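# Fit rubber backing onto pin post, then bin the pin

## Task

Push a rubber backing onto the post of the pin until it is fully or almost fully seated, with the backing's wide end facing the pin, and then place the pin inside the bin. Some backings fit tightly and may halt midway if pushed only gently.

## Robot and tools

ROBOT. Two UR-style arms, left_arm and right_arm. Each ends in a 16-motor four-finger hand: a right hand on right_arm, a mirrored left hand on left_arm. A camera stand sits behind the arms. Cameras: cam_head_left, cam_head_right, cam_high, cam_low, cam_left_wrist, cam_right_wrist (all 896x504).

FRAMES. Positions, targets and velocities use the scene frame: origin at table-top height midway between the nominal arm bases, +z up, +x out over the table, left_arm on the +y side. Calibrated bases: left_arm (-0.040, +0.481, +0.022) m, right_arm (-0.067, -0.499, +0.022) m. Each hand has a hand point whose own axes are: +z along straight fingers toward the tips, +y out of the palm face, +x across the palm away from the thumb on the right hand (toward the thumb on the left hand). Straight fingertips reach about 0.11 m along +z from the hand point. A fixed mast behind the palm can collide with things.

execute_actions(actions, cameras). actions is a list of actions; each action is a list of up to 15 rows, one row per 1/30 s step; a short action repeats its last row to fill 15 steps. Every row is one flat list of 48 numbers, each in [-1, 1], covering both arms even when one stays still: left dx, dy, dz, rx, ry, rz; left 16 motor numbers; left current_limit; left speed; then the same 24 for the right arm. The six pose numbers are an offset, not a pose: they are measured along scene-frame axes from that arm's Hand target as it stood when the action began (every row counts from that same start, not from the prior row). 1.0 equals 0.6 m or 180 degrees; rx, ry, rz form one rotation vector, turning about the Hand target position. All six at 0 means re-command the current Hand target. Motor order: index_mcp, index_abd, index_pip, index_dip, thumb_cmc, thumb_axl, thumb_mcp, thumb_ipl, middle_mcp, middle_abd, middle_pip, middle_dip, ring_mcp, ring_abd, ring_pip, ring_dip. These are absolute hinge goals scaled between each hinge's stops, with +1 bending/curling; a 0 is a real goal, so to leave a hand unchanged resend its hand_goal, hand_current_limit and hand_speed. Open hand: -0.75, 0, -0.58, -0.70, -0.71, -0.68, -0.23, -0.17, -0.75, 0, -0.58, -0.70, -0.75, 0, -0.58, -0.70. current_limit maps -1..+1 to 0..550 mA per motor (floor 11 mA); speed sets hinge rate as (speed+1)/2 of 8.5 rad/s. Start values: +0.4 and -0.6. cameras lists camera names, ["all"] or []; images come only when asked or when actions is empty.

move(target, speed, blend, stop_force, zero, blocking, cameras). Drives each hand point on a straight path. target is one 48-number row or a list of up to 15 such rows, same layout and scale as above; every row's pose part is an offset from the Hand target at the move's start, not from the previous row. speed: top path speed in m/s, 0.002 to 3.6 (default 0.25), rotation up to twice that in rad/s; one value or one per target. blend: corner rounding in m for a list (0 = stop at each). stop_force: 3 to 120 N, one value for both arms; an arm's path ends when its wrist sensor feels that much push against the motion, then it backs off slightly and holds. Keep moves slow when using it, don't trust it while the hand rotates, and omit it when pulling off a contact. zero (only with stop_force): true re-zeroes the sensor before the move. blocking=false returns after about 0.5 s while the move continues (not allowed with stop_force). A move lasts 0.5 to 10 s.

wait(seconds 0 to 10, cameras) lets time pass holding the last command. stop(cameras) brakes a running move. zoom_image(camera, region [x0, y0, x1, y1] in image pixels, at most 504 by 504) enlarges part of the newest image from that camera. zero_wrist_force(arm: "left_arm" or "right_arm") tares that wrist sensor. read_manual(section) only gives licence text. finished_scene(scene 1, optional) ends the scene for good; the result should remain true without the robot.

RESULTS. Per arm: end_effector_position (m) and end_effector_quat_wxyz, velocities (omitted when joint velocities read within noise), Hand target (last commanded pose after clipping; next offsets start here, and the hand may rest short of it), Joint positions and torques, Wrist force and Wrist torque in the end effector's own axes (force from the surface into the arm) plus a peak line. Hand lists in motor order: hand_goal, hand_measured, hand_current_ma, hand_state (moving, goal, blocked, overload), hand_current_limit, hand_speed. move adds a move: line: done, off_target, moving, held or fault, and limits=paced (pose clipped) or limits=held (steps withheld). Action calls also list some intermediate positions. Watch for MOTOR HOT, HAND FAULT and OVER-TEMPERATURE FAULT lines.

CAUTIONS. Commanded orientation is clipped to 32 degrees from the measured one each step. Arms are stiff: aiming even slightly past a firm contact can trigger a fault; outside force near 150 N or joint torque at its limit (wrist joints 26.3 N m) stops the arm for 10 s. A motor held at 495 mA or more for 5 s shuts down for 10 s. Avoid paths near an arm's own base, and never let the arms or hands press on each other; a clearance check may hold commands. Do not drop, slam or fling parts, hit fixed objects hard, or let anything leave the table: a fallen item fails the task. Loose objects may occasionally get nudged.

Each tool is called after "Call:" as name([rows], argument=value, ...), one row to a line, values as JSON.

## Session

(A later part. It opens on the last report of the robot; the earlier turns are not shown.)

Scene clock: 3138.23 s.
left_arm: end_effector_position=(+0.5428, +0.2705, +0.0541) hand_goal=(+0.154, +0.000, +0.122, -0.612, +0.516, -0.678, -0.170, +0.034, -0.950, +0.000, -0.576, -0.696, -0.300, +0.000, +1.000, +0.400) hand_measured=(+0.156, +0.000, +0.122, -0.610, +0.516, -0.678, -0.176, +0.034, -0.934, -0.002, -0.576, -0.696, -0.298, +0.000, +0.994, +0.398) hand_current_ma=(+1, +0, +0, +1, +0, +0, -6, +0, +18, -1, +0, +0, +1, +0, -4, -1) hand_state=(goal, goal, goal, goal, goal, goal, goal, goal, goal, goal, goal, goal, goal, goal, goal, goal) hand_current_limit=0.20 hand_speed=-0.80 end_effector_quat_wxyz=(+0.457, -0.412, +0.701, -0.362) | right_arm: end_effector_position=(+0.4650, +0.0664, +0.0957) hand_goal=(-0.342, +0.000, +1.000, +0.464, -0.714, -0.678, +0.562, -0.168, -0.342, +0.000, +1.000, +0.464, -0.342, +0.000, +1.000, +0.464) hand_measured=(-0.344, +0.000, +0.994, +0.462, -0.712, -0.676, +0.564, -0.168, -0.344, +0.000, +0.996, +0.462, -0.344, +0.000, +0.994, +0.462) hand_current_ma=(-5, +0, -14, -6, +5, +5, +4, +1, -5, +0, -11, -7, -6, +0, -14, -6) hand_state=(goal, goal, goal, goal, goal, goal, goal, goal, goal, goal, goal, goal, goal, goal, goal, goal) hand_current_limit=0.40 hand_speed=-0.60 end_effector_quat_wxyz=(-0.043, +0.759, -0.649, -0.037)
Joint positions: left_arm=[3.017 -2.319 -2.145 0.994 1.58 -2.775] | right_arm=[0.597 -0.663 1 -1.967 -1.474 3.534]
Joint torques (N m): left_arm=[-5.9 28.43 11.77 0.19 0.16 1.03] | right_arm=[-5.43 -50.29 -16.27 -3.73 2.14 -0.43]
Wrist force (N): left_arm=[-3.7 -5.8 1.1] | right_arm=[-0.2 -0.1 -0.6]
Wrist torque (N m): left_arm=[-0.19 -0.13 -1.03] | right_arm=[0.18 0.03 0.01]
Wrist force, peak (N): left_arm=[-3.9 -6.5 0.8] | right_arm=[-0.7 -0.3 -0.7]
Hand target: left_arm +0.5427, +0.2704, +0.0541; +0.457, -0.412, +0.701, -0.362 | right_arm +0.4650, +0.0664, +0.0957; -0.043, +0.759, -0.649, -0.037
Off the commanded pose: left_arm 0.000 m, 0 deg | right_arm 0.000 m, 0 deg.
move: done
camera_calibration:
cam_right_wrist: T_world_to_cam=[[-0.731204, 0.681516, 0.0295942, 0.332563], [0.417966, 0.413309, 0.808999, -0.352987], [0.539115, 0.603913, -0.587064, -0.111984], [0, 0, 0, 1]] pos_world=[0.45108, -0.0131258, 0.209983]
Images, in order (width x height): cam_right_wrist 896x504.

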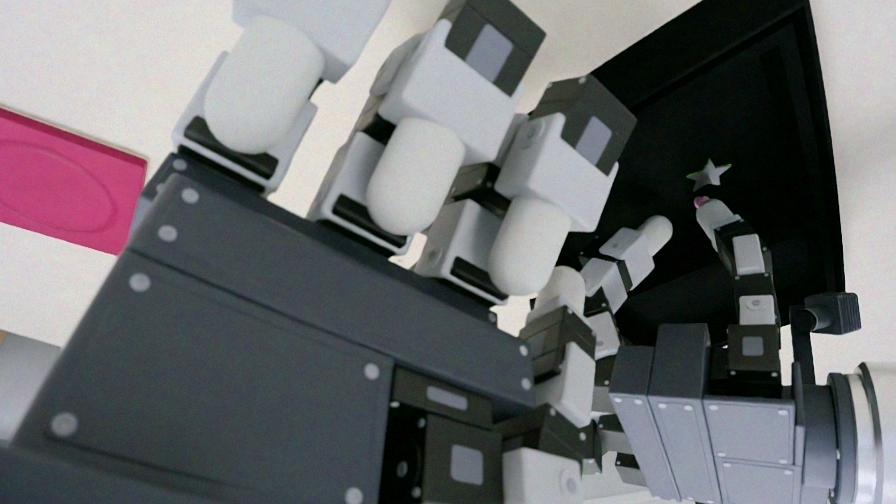

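Call:
move(target=[0,0,0.03,0,0,0,0.155,0.0,0.123,-0.612,0.517,-0.678,-0.169,0.035,-0.95,0.0,-0.576,-0.696,-0.30,0,1.0,0.4,0.2,-0.8,0,0,0,0,0,0,-0.342,0,1.0,0.464,-0.714,-0.678,0.562,-0.168,-0.342,0,1.0,0.464,-0.342,0,1.0,0.464,0.4,-0.6], speed=0.03, cameras=["cam_right_wrist"])

Call:
zoom_image(camera="cam_right_wrist", region=[680, 150, 750, 220])

Scene clock: 3151.30 s.
left_arm: end_effector_position=(+0.5427, +0.2704, +0.0721) hand_goal=(+0.154, +0.000, +0.122, -0.612, +0.516, -0.678, -0.170, +0.034, -0.950, +0.000, -0.576, -0.696, -0.300, +0.000, +1.000, +0.400) hand_measured=(+0.156, +0.000, +0.122, -0.610, +0.516, -0.678, -0.172, +0.034, -0.934, -0.002, -0.576, -0.696, -0.298, +0.000, +0.994, +0.398) hand_current_ma=(+1, +0, +0, +1, +0, +0, -1, +0, +18, -1, +0, +0, +1, +0, -4, -1) hand_state=(goal, goal, goal, goal, goal, goal, goal, goal, goal, goal, goal, goal, goal, goal, goal, goal) hand_current_limit=0.20 hand_speed=-0.80 end_effector_quat_wxyz=(+0.457, -0.412, +0.701, -0.361) end_effector_velocity=(+0.000, +0.000, -0.002) end_effector_angular_velocity=(+0.000, +0.001, +0.000) | right_arm: end_effector_position=(+0.4650, +0.0664, +0.0957) hand_goal=(-0.342, +0.000, +1.000, +0.464, -0.714, -0.678, +0.562, -0.168, -0.342, +0.000, +1.000, +0.464, -0.342, +0.000, +1.000, +0.464) hand_measured=(-0.344, +0.000, +0.994, +0.462, -0.712, -0.676, +0.564, -0.168, -0.344, +0.000, +0.996, +0.462, -0.344, +0.000, +0.994, +0.462) hand_current_ma=(-5, +0, -14, -6, +5, +5, +4, +1, -5, +0, -11, -7, -6, +0, -14, -6) hand_state=(goal, goal, goal, goal, goal, goal, goal, goal, goal, goal, goal, goal, goal, goal, goal, goal) hand_current_limit=0.40 hand_speed=-0.60 end_effector_quat_wxyz=(-0.043, +0.759, -0.649, -0.037)
Joint positions: left_arm=[3.016 -2.27 -2.153 0.953 1.58 -2.775] | right_arm=[0.597 -0.663 1 -1.967 -1.474 3.534]
Joint velocities: left_arm=[0 -0.005 0 0.004 0.001 0] | right_arm=[within noise]
Joint torques (N m): left_arm=[-7.87 26.07 1.05 4.69 2.26 -1.67] | right_arm=[-5.83 -51.37 -16.4 -3.93 2.16 -0.17]
Wrist force (N): left_arm=[-3.0 -3.4 1.8] | right_arm=[-0.7 0.0 -0.5]
Wrist torque (N m): left_arm=[0.00 -0.20 -0.98] | right_arm=[0.17 0.09 -0.04]
Wrist force, peak (N): left_arm=[-3.7 -6.0 0.7] | right_arm=[-0.8 -0.1 -0.7]
Hand target: left_arm +0.5427, +0.2704, +0.0721; +0.457, -0.412, +0.701, -0.362 | right_arm +0.4650, +0.0664, +0.0957; -0.043, +0.759, -0.649, -0.037
Off the commanded pose: left_arm 0.000 m, 0 deg | right_arm 0.000 m, 0 deg.
move: done
camera_calibration:
cam_right_wrist: T_world_to_cam=[[-0.731204, 0.681516, 0.0295942, 0.332563], [0.417966, 0.413309, 0.808999, -0.352987], [0.539115, 0.603913, -0.587064, -0.111984], [0, 0, 0, 1]] pos_world=[0.45108, -0.0131258, 0.209983]
Images, in order (width x height): cam_right_wrist 896x504.

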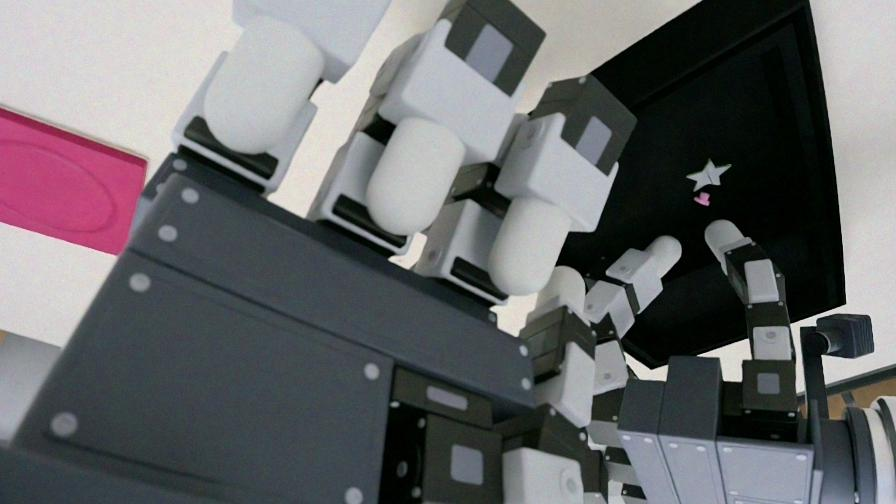

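Scaled by 7.200 from the camera's 896x504 image, which has a finer 1280x720 frame.

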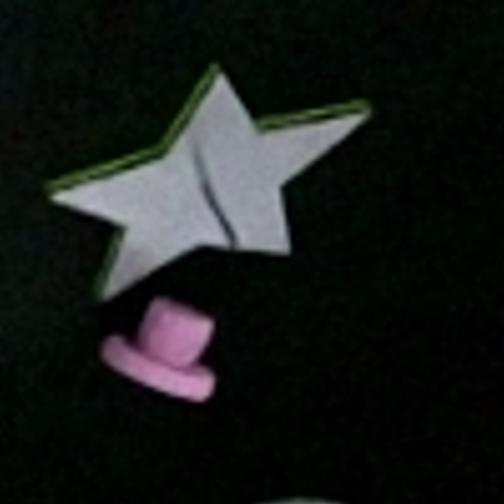

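Call:
move(target=[-0.0533,-0.0413,0.0,0,0,-0.1611,0.155,0.0,0.123,-0.612,0.517,-0.678,-0.169,0.035,-0.95,0.0,-0.576,-0.696,-0.30,0,1.0,0.4,0.2,-0.8,0,0,0,0,0,0,-0.342,0,1.0,0.464,-0.714,-0.678,0.562,-0.168,-0.342,0,1.0,0.464,-0.342,0,1.0,0.464,0.4,-0.6], speed=0.1, cameras=["cam_right_wrist"])

Call:
zoom_image(camera="cam_right_wrist", region=[660, 150, 780, 270])

Scene clock: 3247.00 s.
left_arm: end_effector_position=(+0.5107, +0.2457, +0.0721) hand_goal=(+0.154, +0.000, +0.122, -0.612, +0.516, -0.678, -0.170, +0.034, -0.950, +0.000, -0.576, -0.696, -0.300, +0.000, +1.000, +0.400) hand_measured=(+0.156, +0.000, +0.122, -0.610, +0.516, -0.678, -0.172, +0.034, -0.934, -0.002, -0.576, -0.696, -0.298, +0.000, +0.994, +0.398) hand_current_ma=(+1, +0, +0, +1, +0, +0, -1, +0, +18, -1, +0, +0, +1, +0, -4, -1) hand_state=(goal, goal, goal, goal, goal, goal, goal, goal, goal, goal, goal, goal, goal, goal, goal, goal) hand_current_limit=0.20 hand_speed=-0.80 end_effector_quat_wxyz=(+0.352, -0.224, +0.782, -0.464) | right_arm: end_effector_position=(+0.4650, +0.0664, +0.0957) hand_goal=(-0.342, +0.000, +1.000, +0.464, -0.714, -0.678, +0.562, -0.168, -0.342, +0.000, +1.000, +0.464, -0.342, +0.000, +1.000, +0.464) hand_measured=(-0.344, +0.000, +0.994, +0.462, -0.712, -0.676, +0.564, -0.168, -0.344, +0.000, +0.996, +0.462, -0.344, +0.000, +0.994, +0.462) hand_current_ma=(-5, +0, -14, -6, +5, +5, +4, +1, -5, +0, -11, -7, -6, +0, -14, -6) hand_state=(goal, goal, goal, goal, goal, goal, goal, goal, goal, goal, goal, goal, goal, goal, goal, goal) hand_current_limit=0.40 hand_speed=-0.60 end_effector_quat_wxyz=(-0.043, +0.759, -0.649, -0.037)
Joint positions: left_arm=[3.176 -2.237 -2.244 0.935 0.955 -2.529] | right_arm=[0.597 -0.663 1 -1.967 -1.474 3.534]
Joint torques (N m): left_arm=[-7.6 32.94 9.5 4.41 0.25 -1.32] | right_arm=[-5.94 -51.93 -16.55 -3.68 2 0.52]
Wrist force (N): left_arm=[-3.1 -3.1 1.9] | right_arm=[-0.5 -0.1 -0.4]
Wrist torque (N m): left_arm=[0.01 -0.17 -0.81] | right_arm=[0.16 0.07 -0.03]
Wrist force, peak (N): left_arm=[-3.3 -3.7 1.9] | right_arm=[-0.8 0.1 -0.7]
Hand target: left_arm +0.5107, +0.2456, +0.0721; +0.352, -0.223, +0.782, -0.464 | right_arm +0.4650, +0.0664, +0.0957; -0.043, +0.759, -0.649, -0.037
Off the commanded pose: left_arm 0.000 m, 0 deg | right_arm 0.000 m, 0 deg.
move: done
camera_calibration:
cam_right_wrist: T_world_to_cam=[[-0.731204, 0.681516, 0.0295942, 0.332563], [0.417966, 0.413309, 0.808999, -0.352987], [0.539115, 0.603913, -0.587064, -0.111984], [0, 0, 0, 1]] pos_world=[0.45108, -0.0131258, 0.209983]
Images, in order (width x height): cam_right_wrist 896x504.

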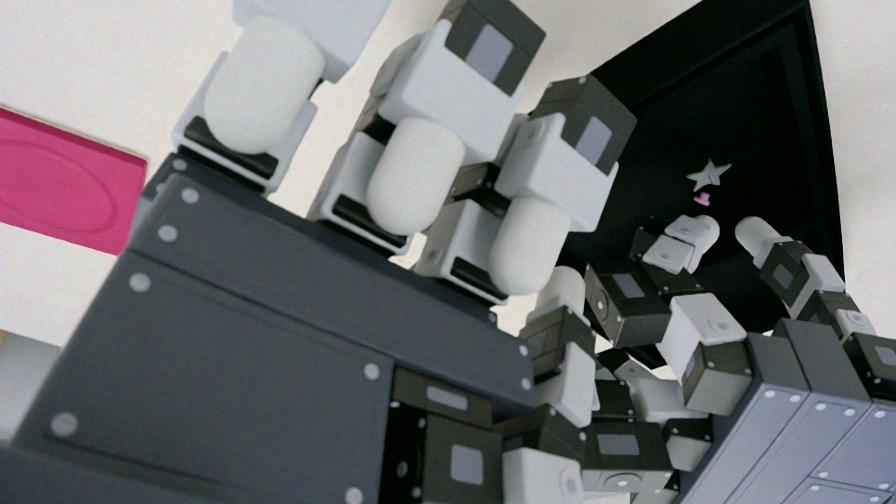

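Scaled by 4.200 from the camera's 896x504 image, which has a finer 1280x720 frame.

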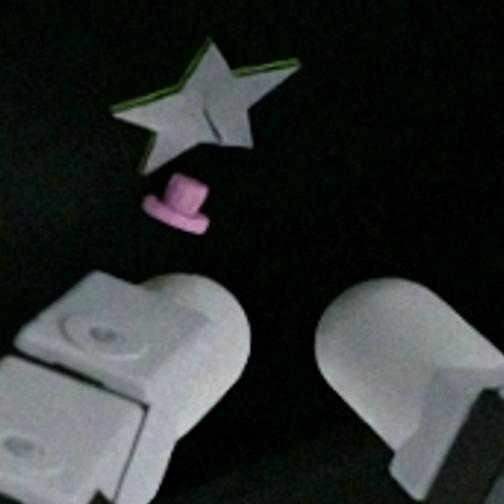

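Call:
move(target=[0.0017,0.0028,-0.0268,0,0,0,0.155,0.0,0.123,-0.612,0.517,-0.678,-0.169,0.035,-0.95,0.0,-0.576,-0.696,-0.30,0,1.0,0.4,0.2,-0.8,0,0,0,0,0,0,-0.342,0,1.0,0.464,-0.714,-0.678,0.562,-0.168,-0.342,0,1.0,0.464,-0.342,0,1.0,0.464,0.4,-0.6], speed=0.04, stop_force=5, cameras=["cam_right_wrist"])

Call:
zoom_image(camera="cam_right_wrist", region=[670, 160, 760, 240])

Scene clock: 3266.93 s.
left_arm: end_effector_position=(+0.5117, +0.2473, +0.0560) hand_goal=(+0.154, +0.000, +0.122, -0.612, +0.516, -0.678, -0.170, +0.034, -0.950, +0.000, -0.576, -0.696, -0.300, +0.000, +1.000, +0.400) hand_measured=(+0.156, +0.000, +0.122, -0.610, +0.516, -0.678, -0.172, +0.034, -0.934, -0.002, -0.576, -0.696, -0.298, +0.000, +0.994, +0.398) hand_current_ma=(+1, +0, +0, +1, +0, +0, -1, +0, +18, -1, +0, +0, +1, +0, -4, -1) hand_state=(goal, goal, goal, goal, goal, goal, goal, goal, goal, goal, goal, goal, goal, goal, goal, goal) hand_current_limit=0.20 hand_speed=-0.80 end_effector_quat_wxyz=(+0.352, -0.223, +0.782, -0.464) | right_arm: end_effector_position=(+0.4650, +0.0664, +0.0957) hand_goal=(-0.342, +0.000, +1.000, +0.464, -0.714, -0.678, +0.562, -0.168, -0.342, +0.000, +1.000, +0.464, -0.342, +0.000, +1.000, +0.464) hand_measured=(-0.344, +0.000, +0.994, +0.462, -0.712, -0.676, +0.564, -0.168, -0.344, +0.000, +0.996, +0.462, -0.344, +0.000, +0.994, +0.462) hand_current_ma=(-5, +0, -14, -6, +5, +5, +4, +1, -5, +0, -11, -7, -6, +0, -14, -6) hand_state=(goal, goal, goal, goal, goal, goal, goal, goal, goal, goal, goal, goal, goal, goal, goal, goal) hand_current_limit=0.40 hand_speed=-0.60 end_effector_quat_wxyz=(-0.043, +0.759, -0.649, -0.037)
Joint positions: left_arm=[3.18 -2.285 -2.236 0.973 0.951 -2.527] | right_arm=[0.597 -0.663 1 -1.967 -1.474 3.534]
Joint torques (N m): left_arm=[-6.7 44.17 -8.61 -0.48 1.99 -1.47] | right_arm=[-5.49 -52.53 -16.49 -3.73 2.1 0.88]
Wrist force (N): left_arm=[-3.2 -3.4 2.0] | right_arm=[-0.6 -0.1 -0.4]
Wrist torque (N m): left_arm=[-0.02 -0.16 -1.01] | right_arm=[0.17 0.07 -0.03]
Wrist force, peak (N): left_arm=[-3.3 -3.8 1.6] | right_arm=[-0.7 -0.2 -0.7]
Hand target: left_arm +0.5117, +0.2473, +0.0560; +0.352, -0.223, +0.782, -0.464 | right_arm +0.4650, +0.0664, +0.0957; -0.043, +0.759, -0.649, -0.037
Off the commanded pose: left_arm 0.000 m, 0 deg | right_arm 0.000 m, 0 deg.
move: done
camera_calibration:
cam_right_wrist: T_world_to_cam=[[-0.731204, 0.681516, 0.0295942, 0.332563], [0.417966, 0.413309, 0.808999, -0.352987], [0.539115, 0.603913, -0.587064, -0.111984], [0, 0, 0, 1]] pos_world=[0.45108, -0.0131258, 0.209983]
Images, in order (width x height): cam_right_wrist 896x504.

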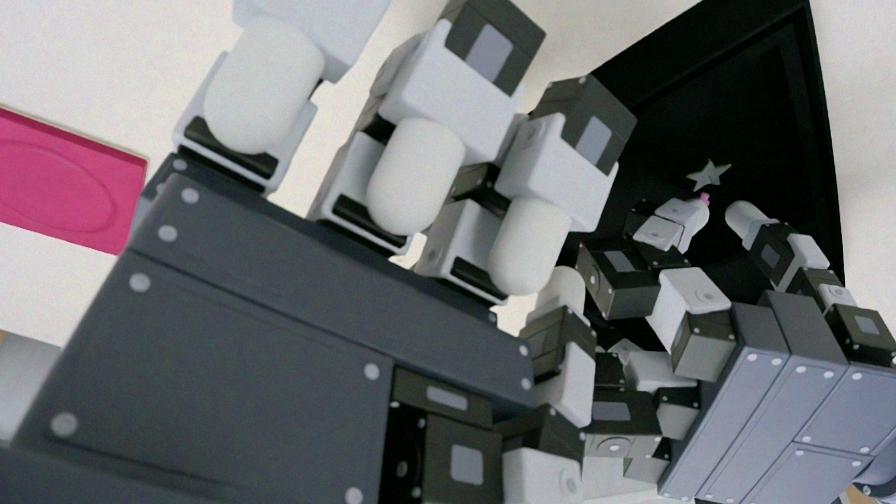

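Scaled by 5.600 from the camera's 896x504 image, which has a finer 1280x720 frame.

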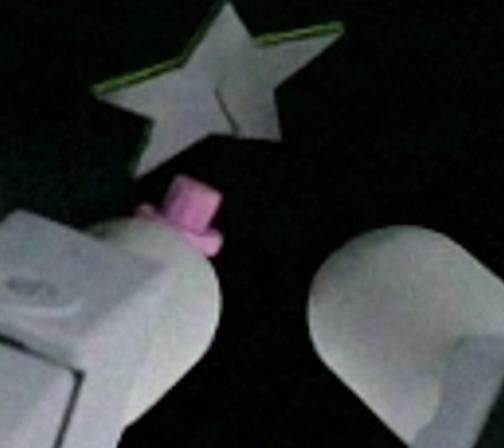

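Call:
move(target=[0.0003,0.0008,-0.0175,0,0,0,0.155,0.0,0.123,-0.612,0.517,-0.678,-0.169,0.035,-0.95,0.0,-0.576,-0.696,-0.30,0,1.0,0.4,0.2,-0.8,0,0,0,0,0,0,-0.342,0,1.0,0.464,-0.714,-0.678,0.562,-0.168,-0.342,0,1.0,0.464,-0.342,0,1.0,0.464,0.4,-0.6], speed=0.015, stop_force=4, cameras=["cam_right_wrist"])

Call:
zoom_image(camera="cam_right_wrist", region=[670, 160, 750, 230])

Scene clock: 3282.73 s.
left_arm: end_effector_position=(+0.5120, +0.2478, +0.0455) hand_goal=(+0.154, +0.000, +0.122, -0.612, +0.516, -0.678, -0.170, +0.034, -0.950, +0.000, -0.576, -0.696, -0.300, +0.000, +1.000, +0.400) hand_measured=(+0.154, +0.004, +0.130, -0.608, +0.516, -0.678, -0.172, +0.034, -0.934, -0.002, -0.576, -0.696, -0.298, +0.000, +0.994, +0.398) hand_current_ma=(+0, +2, +8, +2, +0, +0, -1, +0, +18, -1, +0, +0, +1, +0, -4, -1) hand_state=(goal, goal, goal, goal, goal, goal, goal, goal, goal, goal, goal, goal, goal, goal, goal, goal) hand_current_limit=0.20 hand_speed=-0.80 end_effector_quat_wxyz=(+0.352, -0.223, +0.782, -0.464) | right_arm: end_effector_position=(+0.4650, +0.0664, +0.0957) hand_goal=(-0.342, +0.000, +1.000, +0.464, -0.714, -0.678, +0.562, -0.168, -0.342, +0.000, +1.000, +0.464, -0.342, +0.000, +1.000, +0.464) hand_measured=(-0.344, +0.000, +0.994, +0.462, -0.712, -0.676, +0.564, -0.168, -0.344, +0.000, +0.996, +0.462, -0.344, +0.000, +0.994, +0.462) hand_current_ma=(-5, +0, -14, -6, +5, +5, +4, +1, -5, +0, -11, -7, -6, +0, -14, -6) hand_state=(goal, goal, goal, goal, goal, goal, goal, goal, goal, goal, goal, goal, goal, goal, goal, goal) hand_current_limit=0.40 hand_speed=-0.60 end_effector_quat_wxyz=(-0.043, +0.759, -0.649, -0.037)
Joint positions: left_arm=[3.181 -2.315 -2.231 0.998 0.95 -2.527] | right_arm=[0.597 -0.663 1 -1.967 -1.474 3.534]
Joint torques (N m): left_arm=[5.96 43.66 -5.25 -0.73 -0.86 1.18] | right_arm=[-5.44 -52.67 -16.66 -3.58 1.92 0.78]
Wrist force (N): left_arm=[-3.9 -5.4 2.0] | right_arm=[-0.7 0.0 -0.4]
Wrist torque (N m): left_arm=[-0.05 -0.14 -1.04] | right_arm=[0.16 0.09 -0.04]
Wrist force, peak (N): left_arm=[-4.0 -6.9 2.4] | right_arm=[-0.7 -0.2 -0.8]
Hand target: left_arm +0.5119, +0.2478, +0.0455; +0.352, -0.223, +0.782, -0.464 | right_arm +0.4650, +0.0664, +0.0957; -0.043, +0.759, -0.649, -0.037
Off the commanded pose: left_arm 0.000 m, 0 deg | right_arm 0.000 m, 0 deg.
move: done
camera_calibration:
cam_right_wrist: T_world_to_cam=[[-0.731204, 0.681516, 0.0295942, 0.332563], [0.417966, 0.413309, 0.808999, -0.352987], [0.539115, 0.603913, -0.587064, -0.111984], [0, 0, 0, 1]] pos_world=[0.45108, -0.0131258, 0.209983]
Images, in order (width x height): cam_right_wrist 896x504.

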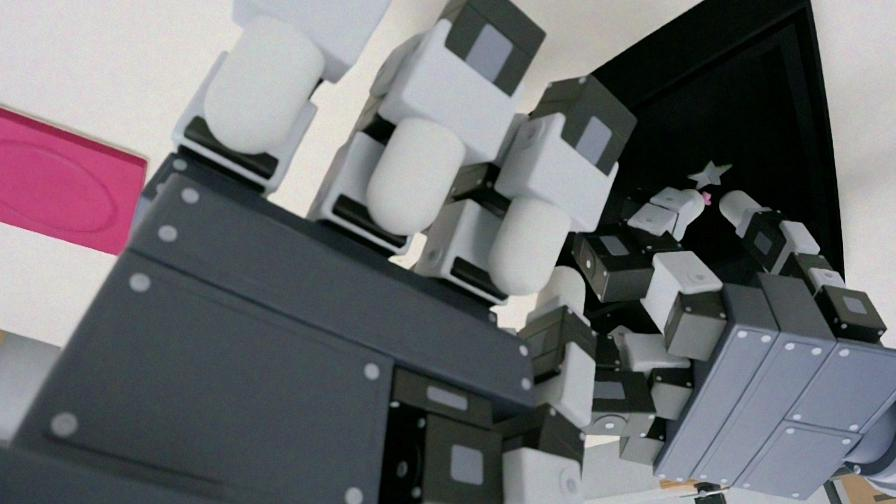

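Scaled by 6.300 from the camera's 896x504 image, which has a finer 1280x720 frame.

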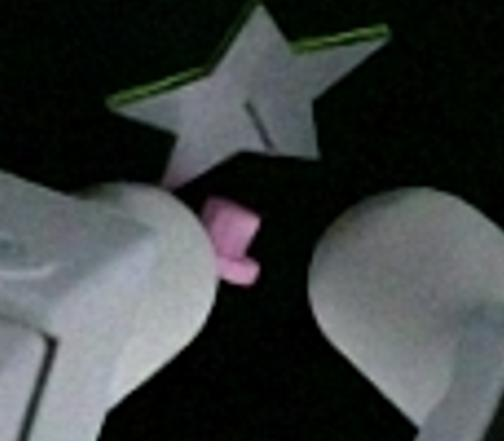

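Call:
move(target=[0,0,0,0,0,0,0.155,0.0,0.123,-0.612,0.517,-0.678,-0.085,0.035,-0.95,0.0,-0.576,-0.696,-0.30,0,1.0,0.4,0.2,-0.96,0,0,0,0,0,0,-0.342,0,1.0,0.464,-0.714,-0.678,0.562,-0.168,-0.342,0,1.0,0.464,-0.342,0,1.0,0.464,0.4,-0.6], cameras=["cam_right_wrist"])

Call:
zoom_image(camera="cam_right_wrist", region=[680, 170, 740, 220])

Scene clock: 3292.63 s.
left_arm: end_effector_position=(+0.5119, +0.2478, +0.0455) hand_goal=(+0.154, +0.000, +0.122, -0.612, +0.516, -0.678, -0.086, +0.034, -0.950, +0.000, -0.576, -0.696, -0.300, +0.000, +1.000, +0.400) hand_measured=(+0.154, +0.004, +0.130, -0.608, +0.516, -0.678, -0.118, +0.032, -0.934, -0.002, -0.576, -0.696, -0.298, +0.000, +0.994, +0.398) hand_current_ma=(+0, +2, +8, +2, +0, +0, -41, -3, +18, -1, +0, +0, +1, +0, -4, -1) hand_state=(goal, goal, goal, goal, goal, goal, moving, moving, goal, goal, goal, goal, goal, goal, goal, goal) hand_current_limit=0.20 hand_speed=-0.96 end_effector_quat_wxyz=(+0.352, -0.223, +0.782, -0.464) | right_arm: end_effector_position=(+0.4650, +0.0664, +0.0957) hand_goal=(-0.342, +0.000, +1.000, +0.464, -0.714, -0.678, +0.562, -0.168, -0.342, +0.000, +1.000, +0.464, -0.342, +0.000, +1.000, +0.464) hand_measured=(-0.344, +0.000, +0.994, +0.462, -0.712, -0.676, +0.564, -0.168, -0.344, +0.000, +0.996, +0.462, -0.344, +0.000, +0.994, +0.462) hand_current_ma=(-5, +0, -14, -6, +5, +5, +4, +1, -5, +0, -11, -7, -6, +0, -14, -6) hand_state=(goal, goal, goal, goal, goal, goal, goal, goal, goal, goal, goal, goal, goal, goal, goal, goal) hand_current_limit=0.40 hand_speed=-0.60 end_effector_quat_wxyz=(-0.043, +0.759, -0.649, -0.037)
Joint positions: left_arm=[3.181 -2.315 -2.231 0.998 0.95 -2.527] | right_arm=[0.597 -0.663 1 -1.967 -1.474 3.534]
Joint torques (N m): left_arm=[-4.42 42.69 -9.6 -0.1 2.15 -1.49] | right_arm=[-6.15 -52.87 -16.68 -3.62 1.92 0.88]
Wrist force (N): left_arm=[-3.6 -4.8 1.6] | right_arm=[-0.6 0.1 -0.5]
Wrist torque (N m): left_arm=[-0.08 -0.12 -1.04] | right_arm=[0.19 0.09 -0.03]
Wrist force, peak (N): left_arm=[-4.3 -5.7 1.8] | right_arm=[-0.8 -0.1 -0.7]
Hand target: left_arm +0.5119, +0.2478, +0.0455; +0.352, -0.223, +0.782, -0.464 | right_arm +0.4650, +0.0664, +0.0957; -0.043, +0.759, -0.649, -0.037
Off the commanded pose: left_arm 0.000 m, 0 deg | right_arm 0.000 m, 0 deg.
move: done
camera_calibration:
cam_right_wrist: T_world_to_cam=[[-0.731204, 0.681516, 0.0295942, 0.332563], [0.417966, 0.413309, 0.808999, -0.352987], [0.539115, 0.603913, -0.587064, -0.111984], [0, 0, 0, 1]] pos_world=[0.45108, -0.0131258, 0.209983]
Images, in order (width x height): cam_right_wrist 896x504.

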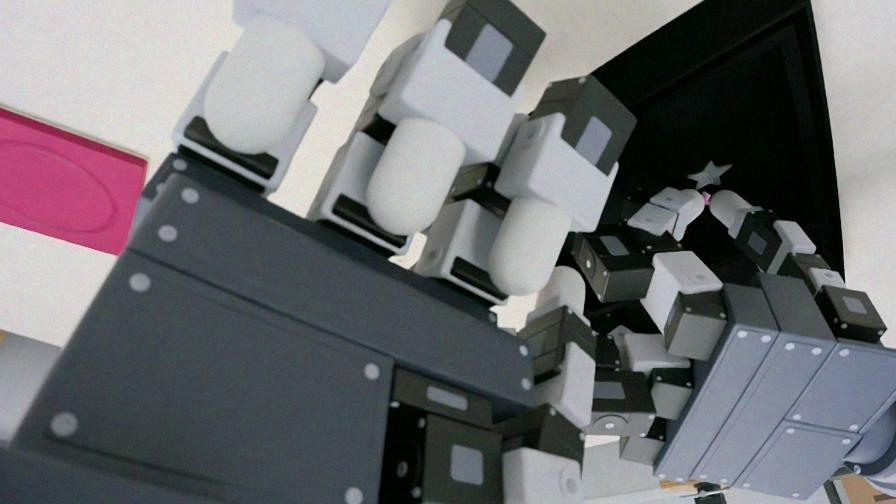

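Scaled by 8.400 from the camera's 896x504 image, which has a finer 1280x720 frame.

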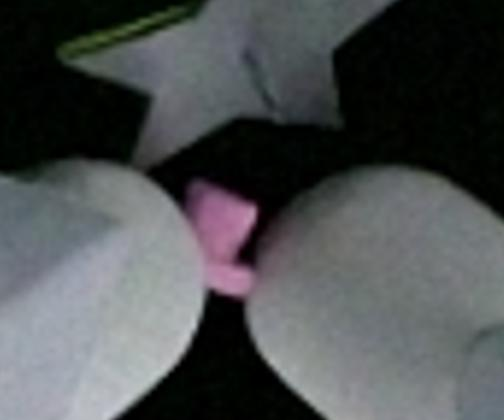

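Call:
wait(seconds=1.0, cameras=["cam_right_wrist"])

Call:
zoom_image(camera="cam_right_wrist", region=[680, 170, 740, 220])

Scene clock: 3298.07 s.
left_arm: end_effector_position=(+0.5119, +0.2478, +0.0455) hand_goal=(+0.154, +0.000, +0.122, -0.612, +0.516, -0.678, -0.086, +0.034, -0.950, +0.000, -0.576, -0.696, -0.300, +0.000, +1.000, +0.400) hand_measured=(+0.154, +0.004, +0.130, -0.608, +0.516, -0.678, -0.114, +0.028, -0.934, -0.002, -0.576, -0.696, -0.298, +0.000, +0.994, +0.398) hand_current_ma=(+0, +2, +8, +2, +0, +0, -63, -6, +18, -1, +0, +0, +1, +0, -4, -1) hand_state=(goal, goal, goal, goal, goal, goal, blocked, goal, goal, goal, goal, goal, goal, goal, goal, goal) hand_current_limit=0.20 hand_speed=-0.96 end_effector_quat_wxyz=(+0.352, -0.223, +0.782, -0.464) | right_arm: end_effector_position=(+0.4650, +0.0664, +0.0957) hand_goal=(-0.342, +0.000, +1.000, +0.464, -0.714, -0.678, +0.562, -0.168, -0.342, +0.000, +1.000, +0.464, -0.342, +0.000, +1.000, +0.464) hand_measured=(-0.344, +0.000, +0.994, +0.462, -0.712, -0.676, +0.564, -0.168, -0.344, +0.000, +0.996, +0.462, -0.344, +0.000, +0.994, +0.462) hand_current_ma=(-5, +0, -14, -6, +5, +5, +4, +1, -5, +0, -11, -7, -6, +0, -14, -6) hand_state=(goal, goal, goal, goal, goal, goal, goal, goal, goal, goal, goal, goal, goal, goal, goal, goal) hand_current_limit=0.40 hand_speed=-0.60 end_effector_quat_wxyz=(-0.043, +0.759, -0.649, -0.037)
Joint positions: left_arm=[3.181 -2.315 -2.231 0.998 0.95 -2.527] | right_arm=[0.597 -0.663 1 -1.967 -1.474 3.534]
Joint torques (N m): left_arm=[-4.43 42.86 -7.58 0.57 2.03 -1.44] | right_arm=[-5.56 -53.27 -17.03 -3.66 1.86 0.82]
Wrist force (N): left_arm=[-3.8 -4.9 1.0] | right_arm=[-0.5 0.1 -0.3]
Wrist torque (N m): left_arm=[-0.08 -0.11 -1.05] | right_arm=[0.17 0.07 -0.02]
Wrist force, peak (N): left_arm=[-4.4 -5.8 1.2] | right_arm=[-0.8 -0.2 -0.5]
Hand target: left_arm +0.5119, +0.2478, +0.0455; +0.352, -0.223, +0.782, -0.464 | right_arm +0.4650, +0.0664, +0.0957; -0.043, +0.759, -0.649, -0.037
Off the commanded pose: left_arm 0.000 m, 0 deg | right_arm 0.000 m, 0 deg.
wait: 1.00 s; at rest from the start
camera_calibration:
cam_right_wrist: T_world_to_cam=[[-0.731204, 0.681516, 0.0295942, 0.332563], [0.417966, 0.413309, 0.808999, -0.352987], [0.539115, 0.603913, -0.587064, -0.111984], [0, 0, 0, 1]] pos_world=[0.45108, -0.0131258, 0.209983]
Images, in order (width x height): cam_right_wrist 896x504.

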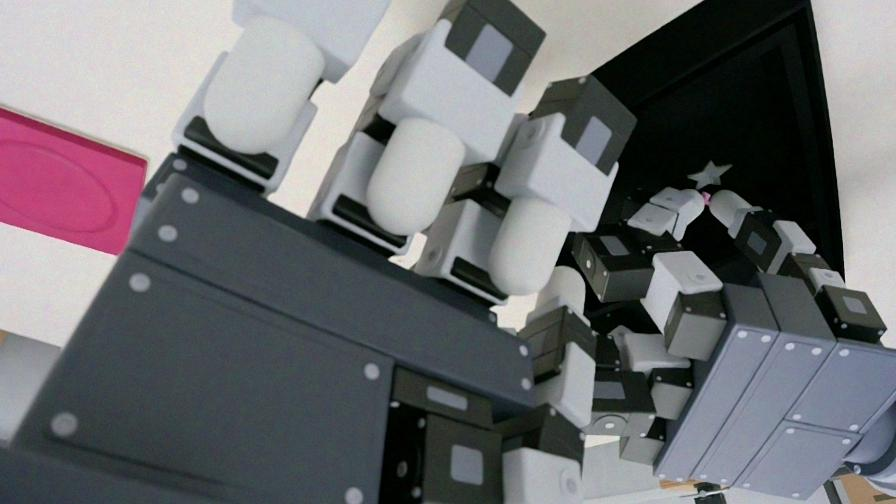

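Scaled by 8.400 from the camera's 896x504 image, which has a finer 1280x720 frame.

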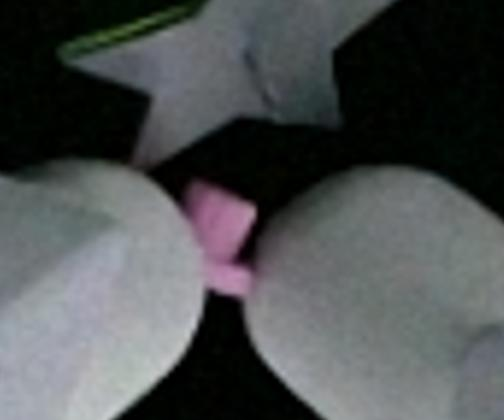

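Call:
move([
  [0,0,0.001,0,0,0,0.185,0.0,0.145,-0.598,0.517,-0.678,-0.085,0.035,-0.95,0.0,-0.576,-0.696,-0.30,0,1.0,0.4,0.2,-0.96,0,0,0,0,0,0,-0.342,0,1.0,0.464,-0.714,-0.678,0.562,-0.168,-0.342,0,1.0,0.464,-0.342,0,1.0,0.464,0.4,-0.6],
  [0.0047,0.0047,0.0018,0,0,0,0.185,0.0,0.145,-0.598,0.517,-0.678,-0.085,0.035,-0.95,0.0,-0.576,-0.696,-0.30,0,1.0,0.4,0.2,-0.96,0,0,0,0,0,0,-0.342,0,1.0,0.464,-0.714,-0.678,0.562,-0.168,-0.342,0,1.0,0.464,-0.342,0,1.0,0.464,0.4,-0.6],
  [0.0095,0.0093,0.001,0,0,0,0.185,0.0,0.145,-0.598,0.517,-0.678,-0.085,0.035,-0.95,0.0,-0.576,-0.696,-0.30,0,1.0,0.4,0.2,-0.96,0,0,0,0,0,0,-0.342,0,1.0,0.464,-0.714,-0.678,0.562,-0.168,-0.342,0,1.0,0.464,-0.342,0,1.0,0.464,0.4,-0.6],
], speed=0.01, cameras=["cam_right_wrist"])

Call:
zoom_image(camera="cam_right_wrist", region=[680, 170, 740, 220])

Scene clock: 3327.67 s.
left_arm: end_effector_position=(+0.5177, +0.2535, +0.0461) hand_goal=(+0.184, +0.000, +0.144, -0.598, +0.516, -0.678, -0.086, +0.034, -0.950, +0.000, -0.576, -0.696, -0.300, +0.000, +1.000, +0.400) hand_measured=(+0.154, +0.000, +0.132, -0.602, +0.516, -0.678, -0.114, +0.028, -0.934, -0.002, -0.576, -0.696, -0.298, +0.000, +0.994, +0.398) hand_current_ma=(-50, +0, -13, -3, +0, +0, -60, -6, +18, -1, +0, +0, +1, +0, -4, -1) hand_state=(blocked, goal, goal, goal, goal, goal, blocked, goal, goal, goal, goal, goal, goal, goal, goal, goal) hand_current_limit=0.20 hand_speed=-0.96 end_effector_quat_wxyz=(+0.352, -0.223, +0.782, -0.464) | right_arm: end_effector_position=(+0.4650, +0.0664, +0.0957) hand_goal=(-0.342, +0.000, +1.000, +0.464, -0.714, -0.678, +0.562, -0.168, -0.342, +0.000, +1.000, +0.464, -0.342, +0.000, +1.000, +0.464) hand_measured=(-0.344, +0.000, +0.994, +0.462, -0.712, -0.676, +0.564, -0.168, -0.344, +0.000, +0.996, +0.462, -0.344, +0.000, +0.994, +0.462) hand_current_ma=(-5, +0, -14, -6, +5, +5, +4, +1, -5, +0, -11, -7, -6, +0, -14, -6) hand_state=(goal, goal, goal, goal, goal, goal, goal, goal, goal, goal, goal, goal, goal, goal, goal, goal) hand_current_limit=0.40 hand_speed=-0.60 end_effector_quat_wxyz=(-0.043, +0.759, -0.649, -0.037)
Joint positions: left_arm=[3.195 -2.315 -2.221 0.984 0.937 -2.52] | right_arm=[0.597 -0.663 1 -1.967 -1.474 3.534]
Joint torques (N m): left_arm=[-3.34 28.11 10.49 0.65 -1.76 1.09] | right_arm=[-5.49 -53.42 -16.46 -3.54 1.84 0.92]
Wrist force (N): left_arm=[-3.3 -3.3 1.6] | right_arm=[-0.3 -0.2 -0.4]
Wrist torque (N m): left_arm=[0.01 -0.15 -1.02] | right_arm=[0.14 0.04 -0.01]
Wrist force, peak (N): left_arm=[-4.2 -5.8 1.4] | right_arm=[-0.8 0.1 -0.7]
Hand target: left_arm +0.5176, +0.2534, +0.0461; +0.352, -0.223, +0.782, -0.464 | right_arm +0.4650, +0.0664, +0.0957; -0.043, +0.759, -0.649, -0.037
Off the commanded pose: left_arm 0.000 m, 0 deg | right_arm 0.000 m, 0 deg.
move: done
camera_calibration:
cam_right_wrist: T_world_to_cam=[[-0.731204, 0.681516, 0.0295942, 0.332563], [0.417966, 0.413309, 0.808999, -0.352987], [0.539115, 0.603913, -0.587064, -0.111984], [0, 0, 0, 1]] pos_world=[0.45108, -0.0131258, 0.209983]
Images, in order (width x height): cam_right_wrist 896x504.

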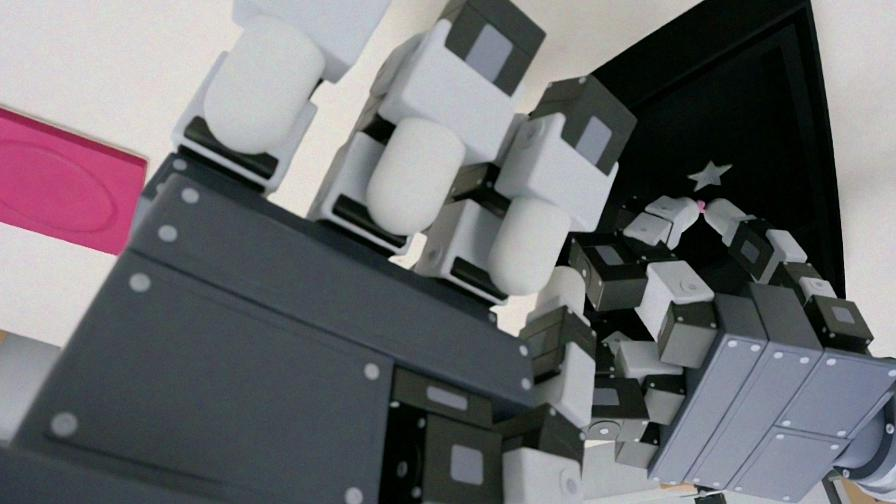

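Scaled by 8.400 from the camera's 896x504 image, which has a finer 1280x720 frame.

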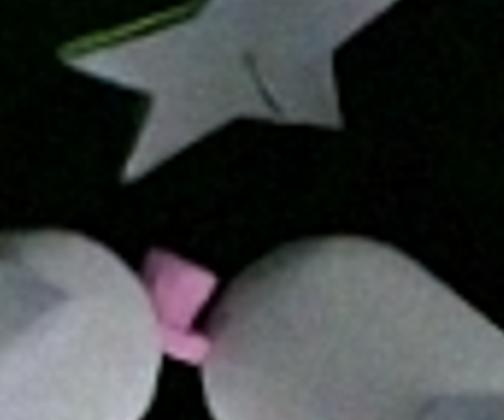

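Call:
move(target=[0,0,0.0167,0,0,0,0.185,0.0,0.145,-0.598,0.517,-0.678,-0.085,0.035,-0.95,0.0,-0.576,-0.696,-0.30,0,1.0,0.4,0.2,-0.96,0,0,0,0,0,0,-0.342,0,1.0,0.464,-0.714,-0.678,0.562,-0.168,-0.342,0,1.0,0.464,-0.342,0,1.0,0.464,0.4,-0.6], speed=0.015, cameras=["cam_right_wrist"])

Call:
zoom_image(camera="cam_right_wrist", region=[680, 180, 740, 230])

Scene clock: 3342.20 s.
left_arm: end_effector_position=(+0.5176, +0.2534, +0.0562) hand_goal=(+0.184, +0.000, +0.144, -0.598, +0.516, -0.678, -0.086, +0.034, -0.950, +0.000, -0.576, -0.696, -0.300, +0.000, +1.000, +0.400) hand_measured=(+0.154, +0.000, +0.132, -0.602, +0.516, -0.678, -0.114, +0.028, -0.934, -0.002, -0.576, -0.696, -0.298, +0.000, +0.994, +0.398) hand_current_ma=(-50, +0, -13, -3, +0, +0, -60, -6, +18, -1, +0, +0, +1, +0, -4, -1) hand_state=(blocked, goal, goal, goal, goal, goal, blocked, goal, goal, goal, goal, goal, goal, goal, goal, goal) hand_current_limit=0.20 hand_speed=-0.96 end_effector_quat_wxyz=(+0.351, -0.223, +0.782, -0.464) | right_arm: end_effector_position=(+0.4650, +0.0664, +0.0957) hand_goal=(-0.342, +0.000, +1.000, +0.464, -0.714, -0.678, +0.562, -0.168, -0.342, +0.000, +1.000, +0.464, -0.342, +0.000, +1.000, +0.464) hand_measured=(-0.344, +0.000, +0.994, +0.462, -0.712, -0.676, +0.564, -0.168, -0.344, +0.000, +0.996, +0.462, -0.344, +0.000, +0.994, +0.462) hand_current_ma=(-5, +0, -14, -6, +5, +5, +4, +1, -5, +0, -11, -7, -6, +0, -14, -6) hand_state=(goal, goal, goal, goal, goal, goal, goal, goal, goal, goal, goal, goal, goal, goal, goal, goal) hand_current_limit=0.40 hand_speed=-0.60 end_effector_quat_wxyz=(-0.043, +0.759, -0.649, -0.037)
Joint positions: left_arm=[3.195 -2.286 -2.227 0.96 0.938 -2.52] | right_arm=[0.597 -0.663 1 -1.967 -1.474 3.534]
Joint torques (N m): left_arm=[-7.59 24.75 -4.23 3.31 1.78 -1.45] | right_arm=[-5.83 -53.97 -17.48 -3.76 1.82 0.94]
Wrist force (N): left_arm=[-3.2 -3.5 1.7] | right_arm=[-0.8 -0.1 -0.5]
Wrist torque (N m): left_arm=[-0.02 -0.18 -1.00] | right_arm=[0.16 0.11 -0.05]
Wrist force, peak (N): left_arm=[-3.4 -3.7 1.9] | right_arm=[-0.8 0.0 -0.7]
Hand target: left_arm +0.5176, +0.2534, +0.0561; +0.352, -0.223, +0.782, -0.464 | right_arm +0.4650, +0.0664, +0.0957; -0.043, +0.759, -0.649, -0.037
Off the commanded pose: left_arm 0.000 m, 0 deg | right_arm 0.000 m, 0 deg.
move: done
camera_calibration:
cam_right_wrist: T_world_to_cam=[[-0.731204, 0.681516, 0.0295942, 0.332563], [0.417966, 0.413309, 0.808999, -0.352987], [0.539115, 0.603913, -0.587064, -0.111984], [0, 0, 0, 1]] pos_world=[0.45108, -0.0131258, 0.209983]
Images, in order (width x height): cam_right_wrist 896x504.

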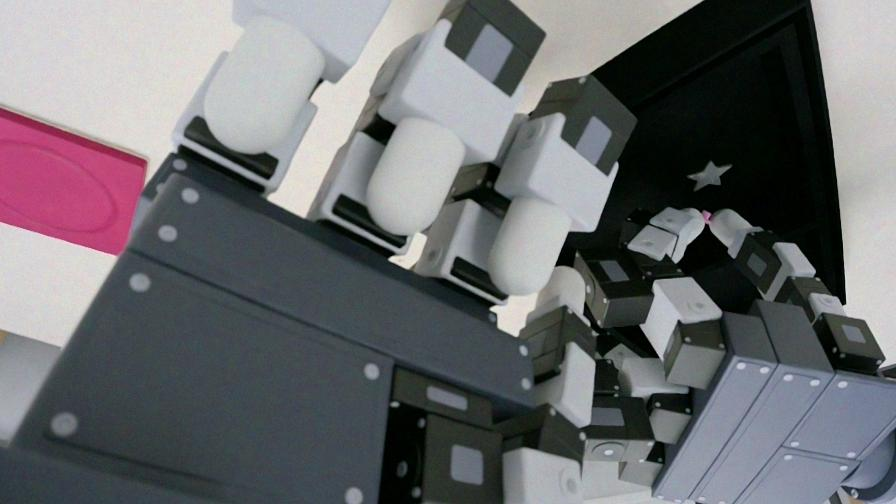

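Scaled by 8.400 from the camera's 896x504 image, which has a finer 1280x720 frame.

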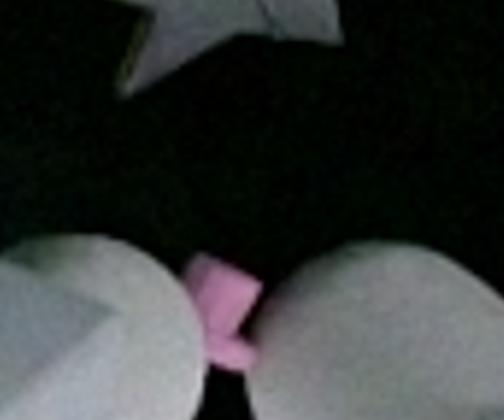

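Call:
move([
  [0.05,-0.0167,0.0,0,0,0,0.185,0.0,0.145,-0.598,0.517,-0.678,-0.085,0.035,-0.95,0.0,-0.576,-0.696,-0.30,0,1.0,0.4,0.2,-0.96,0,0,0,0,0,0,-0.342,0,1.0,0.464,-0.714,-0.678,0.562,-0.168,-0.342,0,1.0,0.464,-0.342,0,1.0,0.464,0.4,-0.6],
  [0.05,-0.0167,-0.0178,0,0,0,0.185,0.0,0.145,-0.598,0.517,-0.678,-0.085,0.035,-0.95,0.0,-0.576,-0.696,-0.30,0,1.0,0.4,0.2,-0.96,0,0,0,0,0,0,-0.342,0,1.0,0.464,-0.714,-0.678,0.562,-0.168,-0.342,0,1.0,0.464,-0.342,0,1.0,0.464,0.4,-0.6],
], speed=[0.03,0.012], cameras=["cam_right_wrist"])

Call:
zoom_image(camera="cam_right_wrist", region=[640, 160, 720, 230])

Scene clock: 3401.87 s.
left_arm: end_effector_position=(+0.5476, +0.2434, +0.0454) hand_goal=(+0.184, +0.000, +0.144, -0.598, +0.516, -0.678, -0.086, +0.034, -0.950, +0.000, -0.576, -0.696, -0.300, +0.000, +1.000, +0.400) hand_measured=(+0.154, +0.000, +0.134, -0.602, +0.516, -0.678, -0.114, +0.028, -0.934, -0.002, -0.576, -0.696, -0.298, +0.000, +0.994, +0.398) hand_current_ma=(-50, +0, -9, -3, +0, +0, -60, -6, +18, -1, +0, +0, +1, +0, -4, -1) hand_state=(blocked, goal, goal, goal, goal, goal, blocked, goal, goal, goal, goal, goal, goal, goal, goal, goal) hand_current_limit=0.20 hand_speed=-0.96 end_effector_quat_wxyz=(+0.352, -0.223, +0.782, -0.464) | right_arm: end_effector_position=(+0.4650, +0.0664, +0.0957) hand_goal=(-0.342, +0.000, +1.000, +0.464, -0.714, -0.678, +0.562, -0.168, -0.342, +0.000, +1.000, +0.464, -0.342, +0.000, +1.000, +0.464) hand_measured=(-0.344, +0.000, +0.994, +0.462, -0.712, -0.676, +0.564, -0.168, -0.344, +0.000, +0.996, +0.462, -0.344, +0.000, +0.994, +0.462) hand_current_ma=(-5, +0, -14, -6, +5, +5, +4, +1, -5, +0, -11, -7, -6, +0, -14, -6) hand_state=(goal, goal, goal, goal, goal, goal, goal, goal, goal, goal, goal, goal, goal, goal, goal, goal) hand_current_limit=0.40 hand_speed=-0.60 end_effector_quat_wxyz=(-0.043, +0.759, -0.649, -0.037)
Joint positions: left_arm=[3.17 -2.338 -2.129 0.922 0.961 -2.532] | right_arm=[0.597 -0.663 1 -1.967 -1.474 3.534]
Joint torques (N m): left_arm=[8.94 44.31 12.89 0.08 -2.38 1.7] | right_arm=[-5.86 -53.84 -16.3 -3.59 1.78 0.87]
Wrist force (N): left_arm=[-4.0 -7.7 1.8] | right_arm=[-0.5 0.0 -0.7]
Wrist torque (N m): left_arm=[-0.12 -0.18 -0.87] | right_arm=[0.19 0.07 -0.02]
Wrist force, peak (N): left_arm=[-4.3 -7.9 2.1] | right_arm=[-0.7 -0.2 -0.7]
Hand target: left_arm +0.5476, +0.2434, +0.0454; +0.352, -0.223, +0.782, -0.464 | right_arm +0.4650, +0.0664, +0.0957; -0.043, +0.759, -0.649, -0.037
Off the commanded pose: left_arm 0.000 m, 0 deg | right_arm 0.000 m, 0 deg.
move: done
camera_calibration:
cam_right_wrist: T_world_to_cam=[[-0.731204, 0.681516, 0.0295942, 0.332563], [0.417966, 0.413309, 0.808999, -0.352987], [0.539115, 0.603913, -0.587064, -0.111984], [0, 0, 0, 1]] pos_world=[0.45108, -0.0131258, 0.209983]
Images, in order (width x height): cam_right_wrist 896x504.

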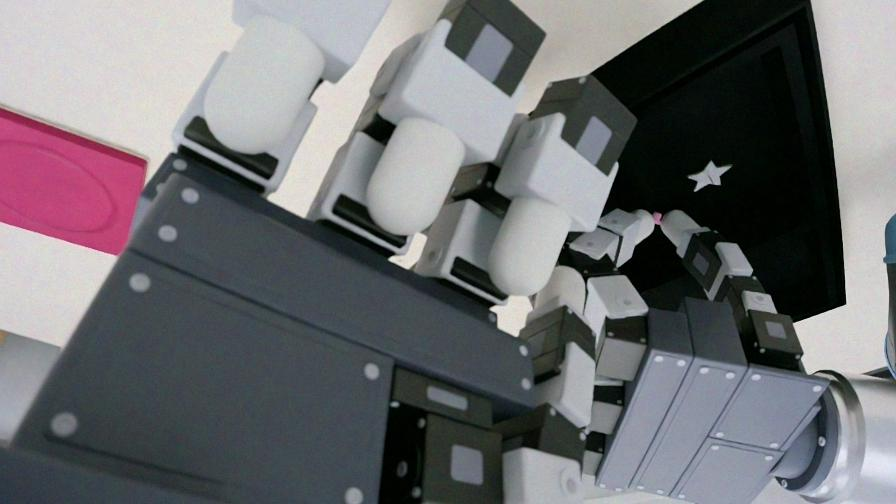

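Scaled by 6.300 from the camera's 896x504 image, which has a finer 1280x720 frame.

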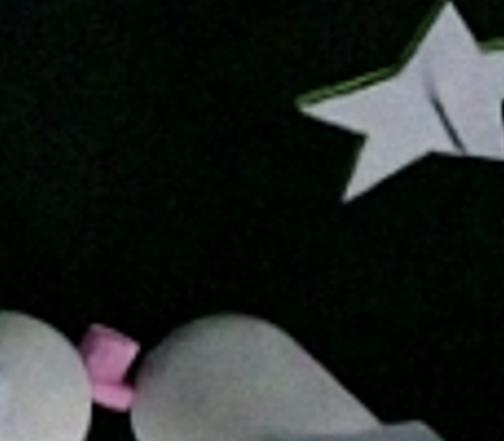

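Call:
move(target=[0.0107,0.0105,0.0003,0,0,0,0.185,0.0,0.145,-0.598,0.517,-0.678,-0.085,0.035,-0.95,0.0,-0.576,-0.696,-0.30,0,1.0,0.4,0.2,-0.96,0,0,0,0,0,0,-0.342,0,1.0,0.464,-0.714,-0.678,0.562,-0.168,-0.342,0,1.0,0.464,-0.342,0,1.0,0.464,0.4,-0.6], speed=0.01, cameras=["cam_right_wrist"])

Call:
zoom_image(camera="cam_right_wrist", region=[630, 190, 690, 240])

Scene clock: 3415.90 s.
left_arm: end_effector_position=(+0.5541, +0.2497, +0.0456) hand_goal=(+0.184, +0.000, +0.144, -0.598, +0.516, -0.678, -0.086, +0.034, -0.950, +0.000, -0.576, -0.696, -0.300, +0.000, +1.000, +0.400) hand_measured=(+0.176, -0.004, +0.136, -0.602, +0.516, -0.678, -0.094, +0.030, -0.934, -0.002, -0.576, -0.696, -0.298, +0.000, +0.994, +0.398) hand_current_ma=(-8, -2, -5, -2, +0, +0, -9, -4, +18, -1, +0, +0, +1, +0, -4, -1) hand_state=(goal, goal, goal, goal, goal, goal, goal, goal, goal, goal, goal, goal, goal, goal, goal, goal) hand_current_limit=0.20 hand_speed=-0.96 end_effector_quat_wxyz=(+0.352, -0.223, +0.782, -0.464) | right_arm: end_effector_position=(+0.4650, +0.0664, +0.0957) hand_goal=(-0.342, +0.000, +1.000, +0.464, -0.714, -0.678, +0.562, -0.168, -0.342, +0.000, +1.000, +0.464, -0.342, +0.000, +1.000, +0.464) hand_measured=(-0.344, +0.000, +0.994, +0.462, -0.712, -0.676, +0.564, -0.168, -0.344, +0.000, +0.996, +0.462, -0.344, +0.000, +0.994, +0.462) hand_current_ma=(-5, +0, -14, -6, +5, +5, +4, +1, -5, +0, -11, -7, -6, +0, -14, -6) hand_state=(goal, goal, goal, goal, goal, goal, goal, goal, goal, goal, goal, goal, goal, goal, goal, goal) hand_current_limit=0.40 hand_speed=-0.60 end_effector_quat_wxyz=(-0.043, +0.759, -0.649, -0.037)
Joint positions: left_arm=[3.184 -2.34 -2.117 0.908 0.948 -2.525] | right_arm=[0.597 -0.663 1 -1.967 -1.474 3.534]
Joint torques (N m): left_arm=[-3 29.35 11.78 0.84 -1.81 1.1] | right_arm=[-6.26 -55.33 -16.81 -3.68 1.73 0.9]
Wrist force (N): left_arm=[-3.3 -3.3 1.8] | right_arm=[-0.6 0.1 -0.5]
Wrist torque (N m): left_arm=[-0.01 -0.15 -1.01] | right_arm=[0.18 0.08 -0.03]
Wrist force, peak (N): left_arm=[-4.2 -7.0 2.1] | right_arm=[-0.8 -0.2 -0.7]
Hand target: left_arm +0.5540, +0.2497, +0.0456; +0.352, -0.223, +0.782, -0.464 | right_arm +0.4650, +0.0664, +0.0957; -0.043, +0.759, -0.649, -0.037
Off the commanded pose: left_arm 0.000 m, 0 deg | right_arm 0.000 m, 0 deg.
move: done
camera_calibration:
cam_right_wrist: T_world_to_cam=[[-0.731204, 0.681516, 0.0295942, 0.332563], [0.417966, 0.413309, 0.808999, -0.352987], [0.539115, 0.603913, -0.587064, -0.111984], [0, 0, 0, 1]] pos_world=[0.45108, -0.0131258, 0.209983]
Images, in order (width x height): cam_right_wrist 896x504.

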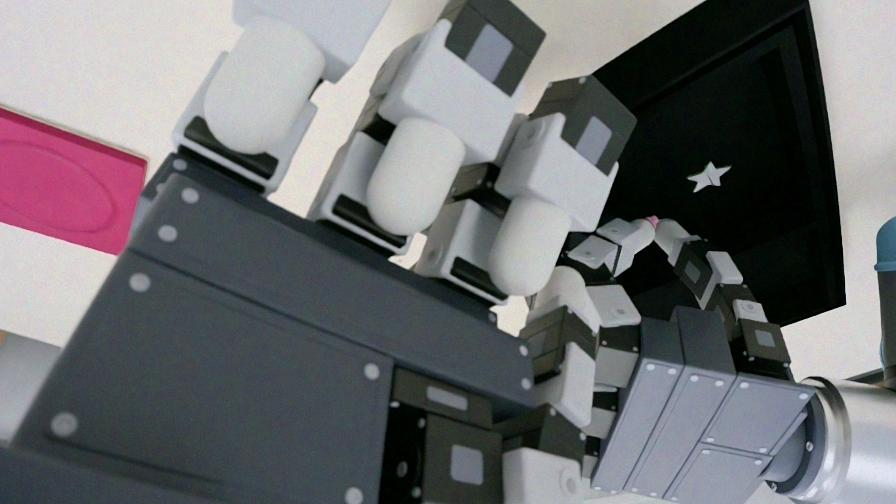

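Scaled by 8.400 from the camera's 896x504 image, which has a finer 1280x720 frame.

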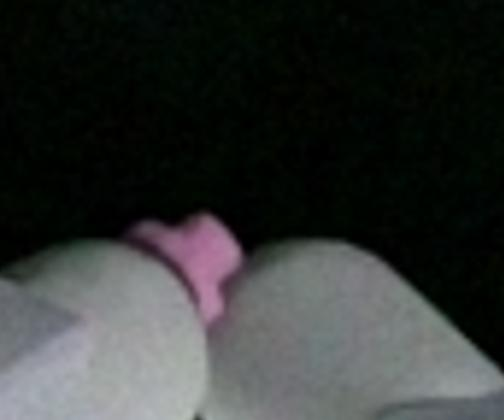

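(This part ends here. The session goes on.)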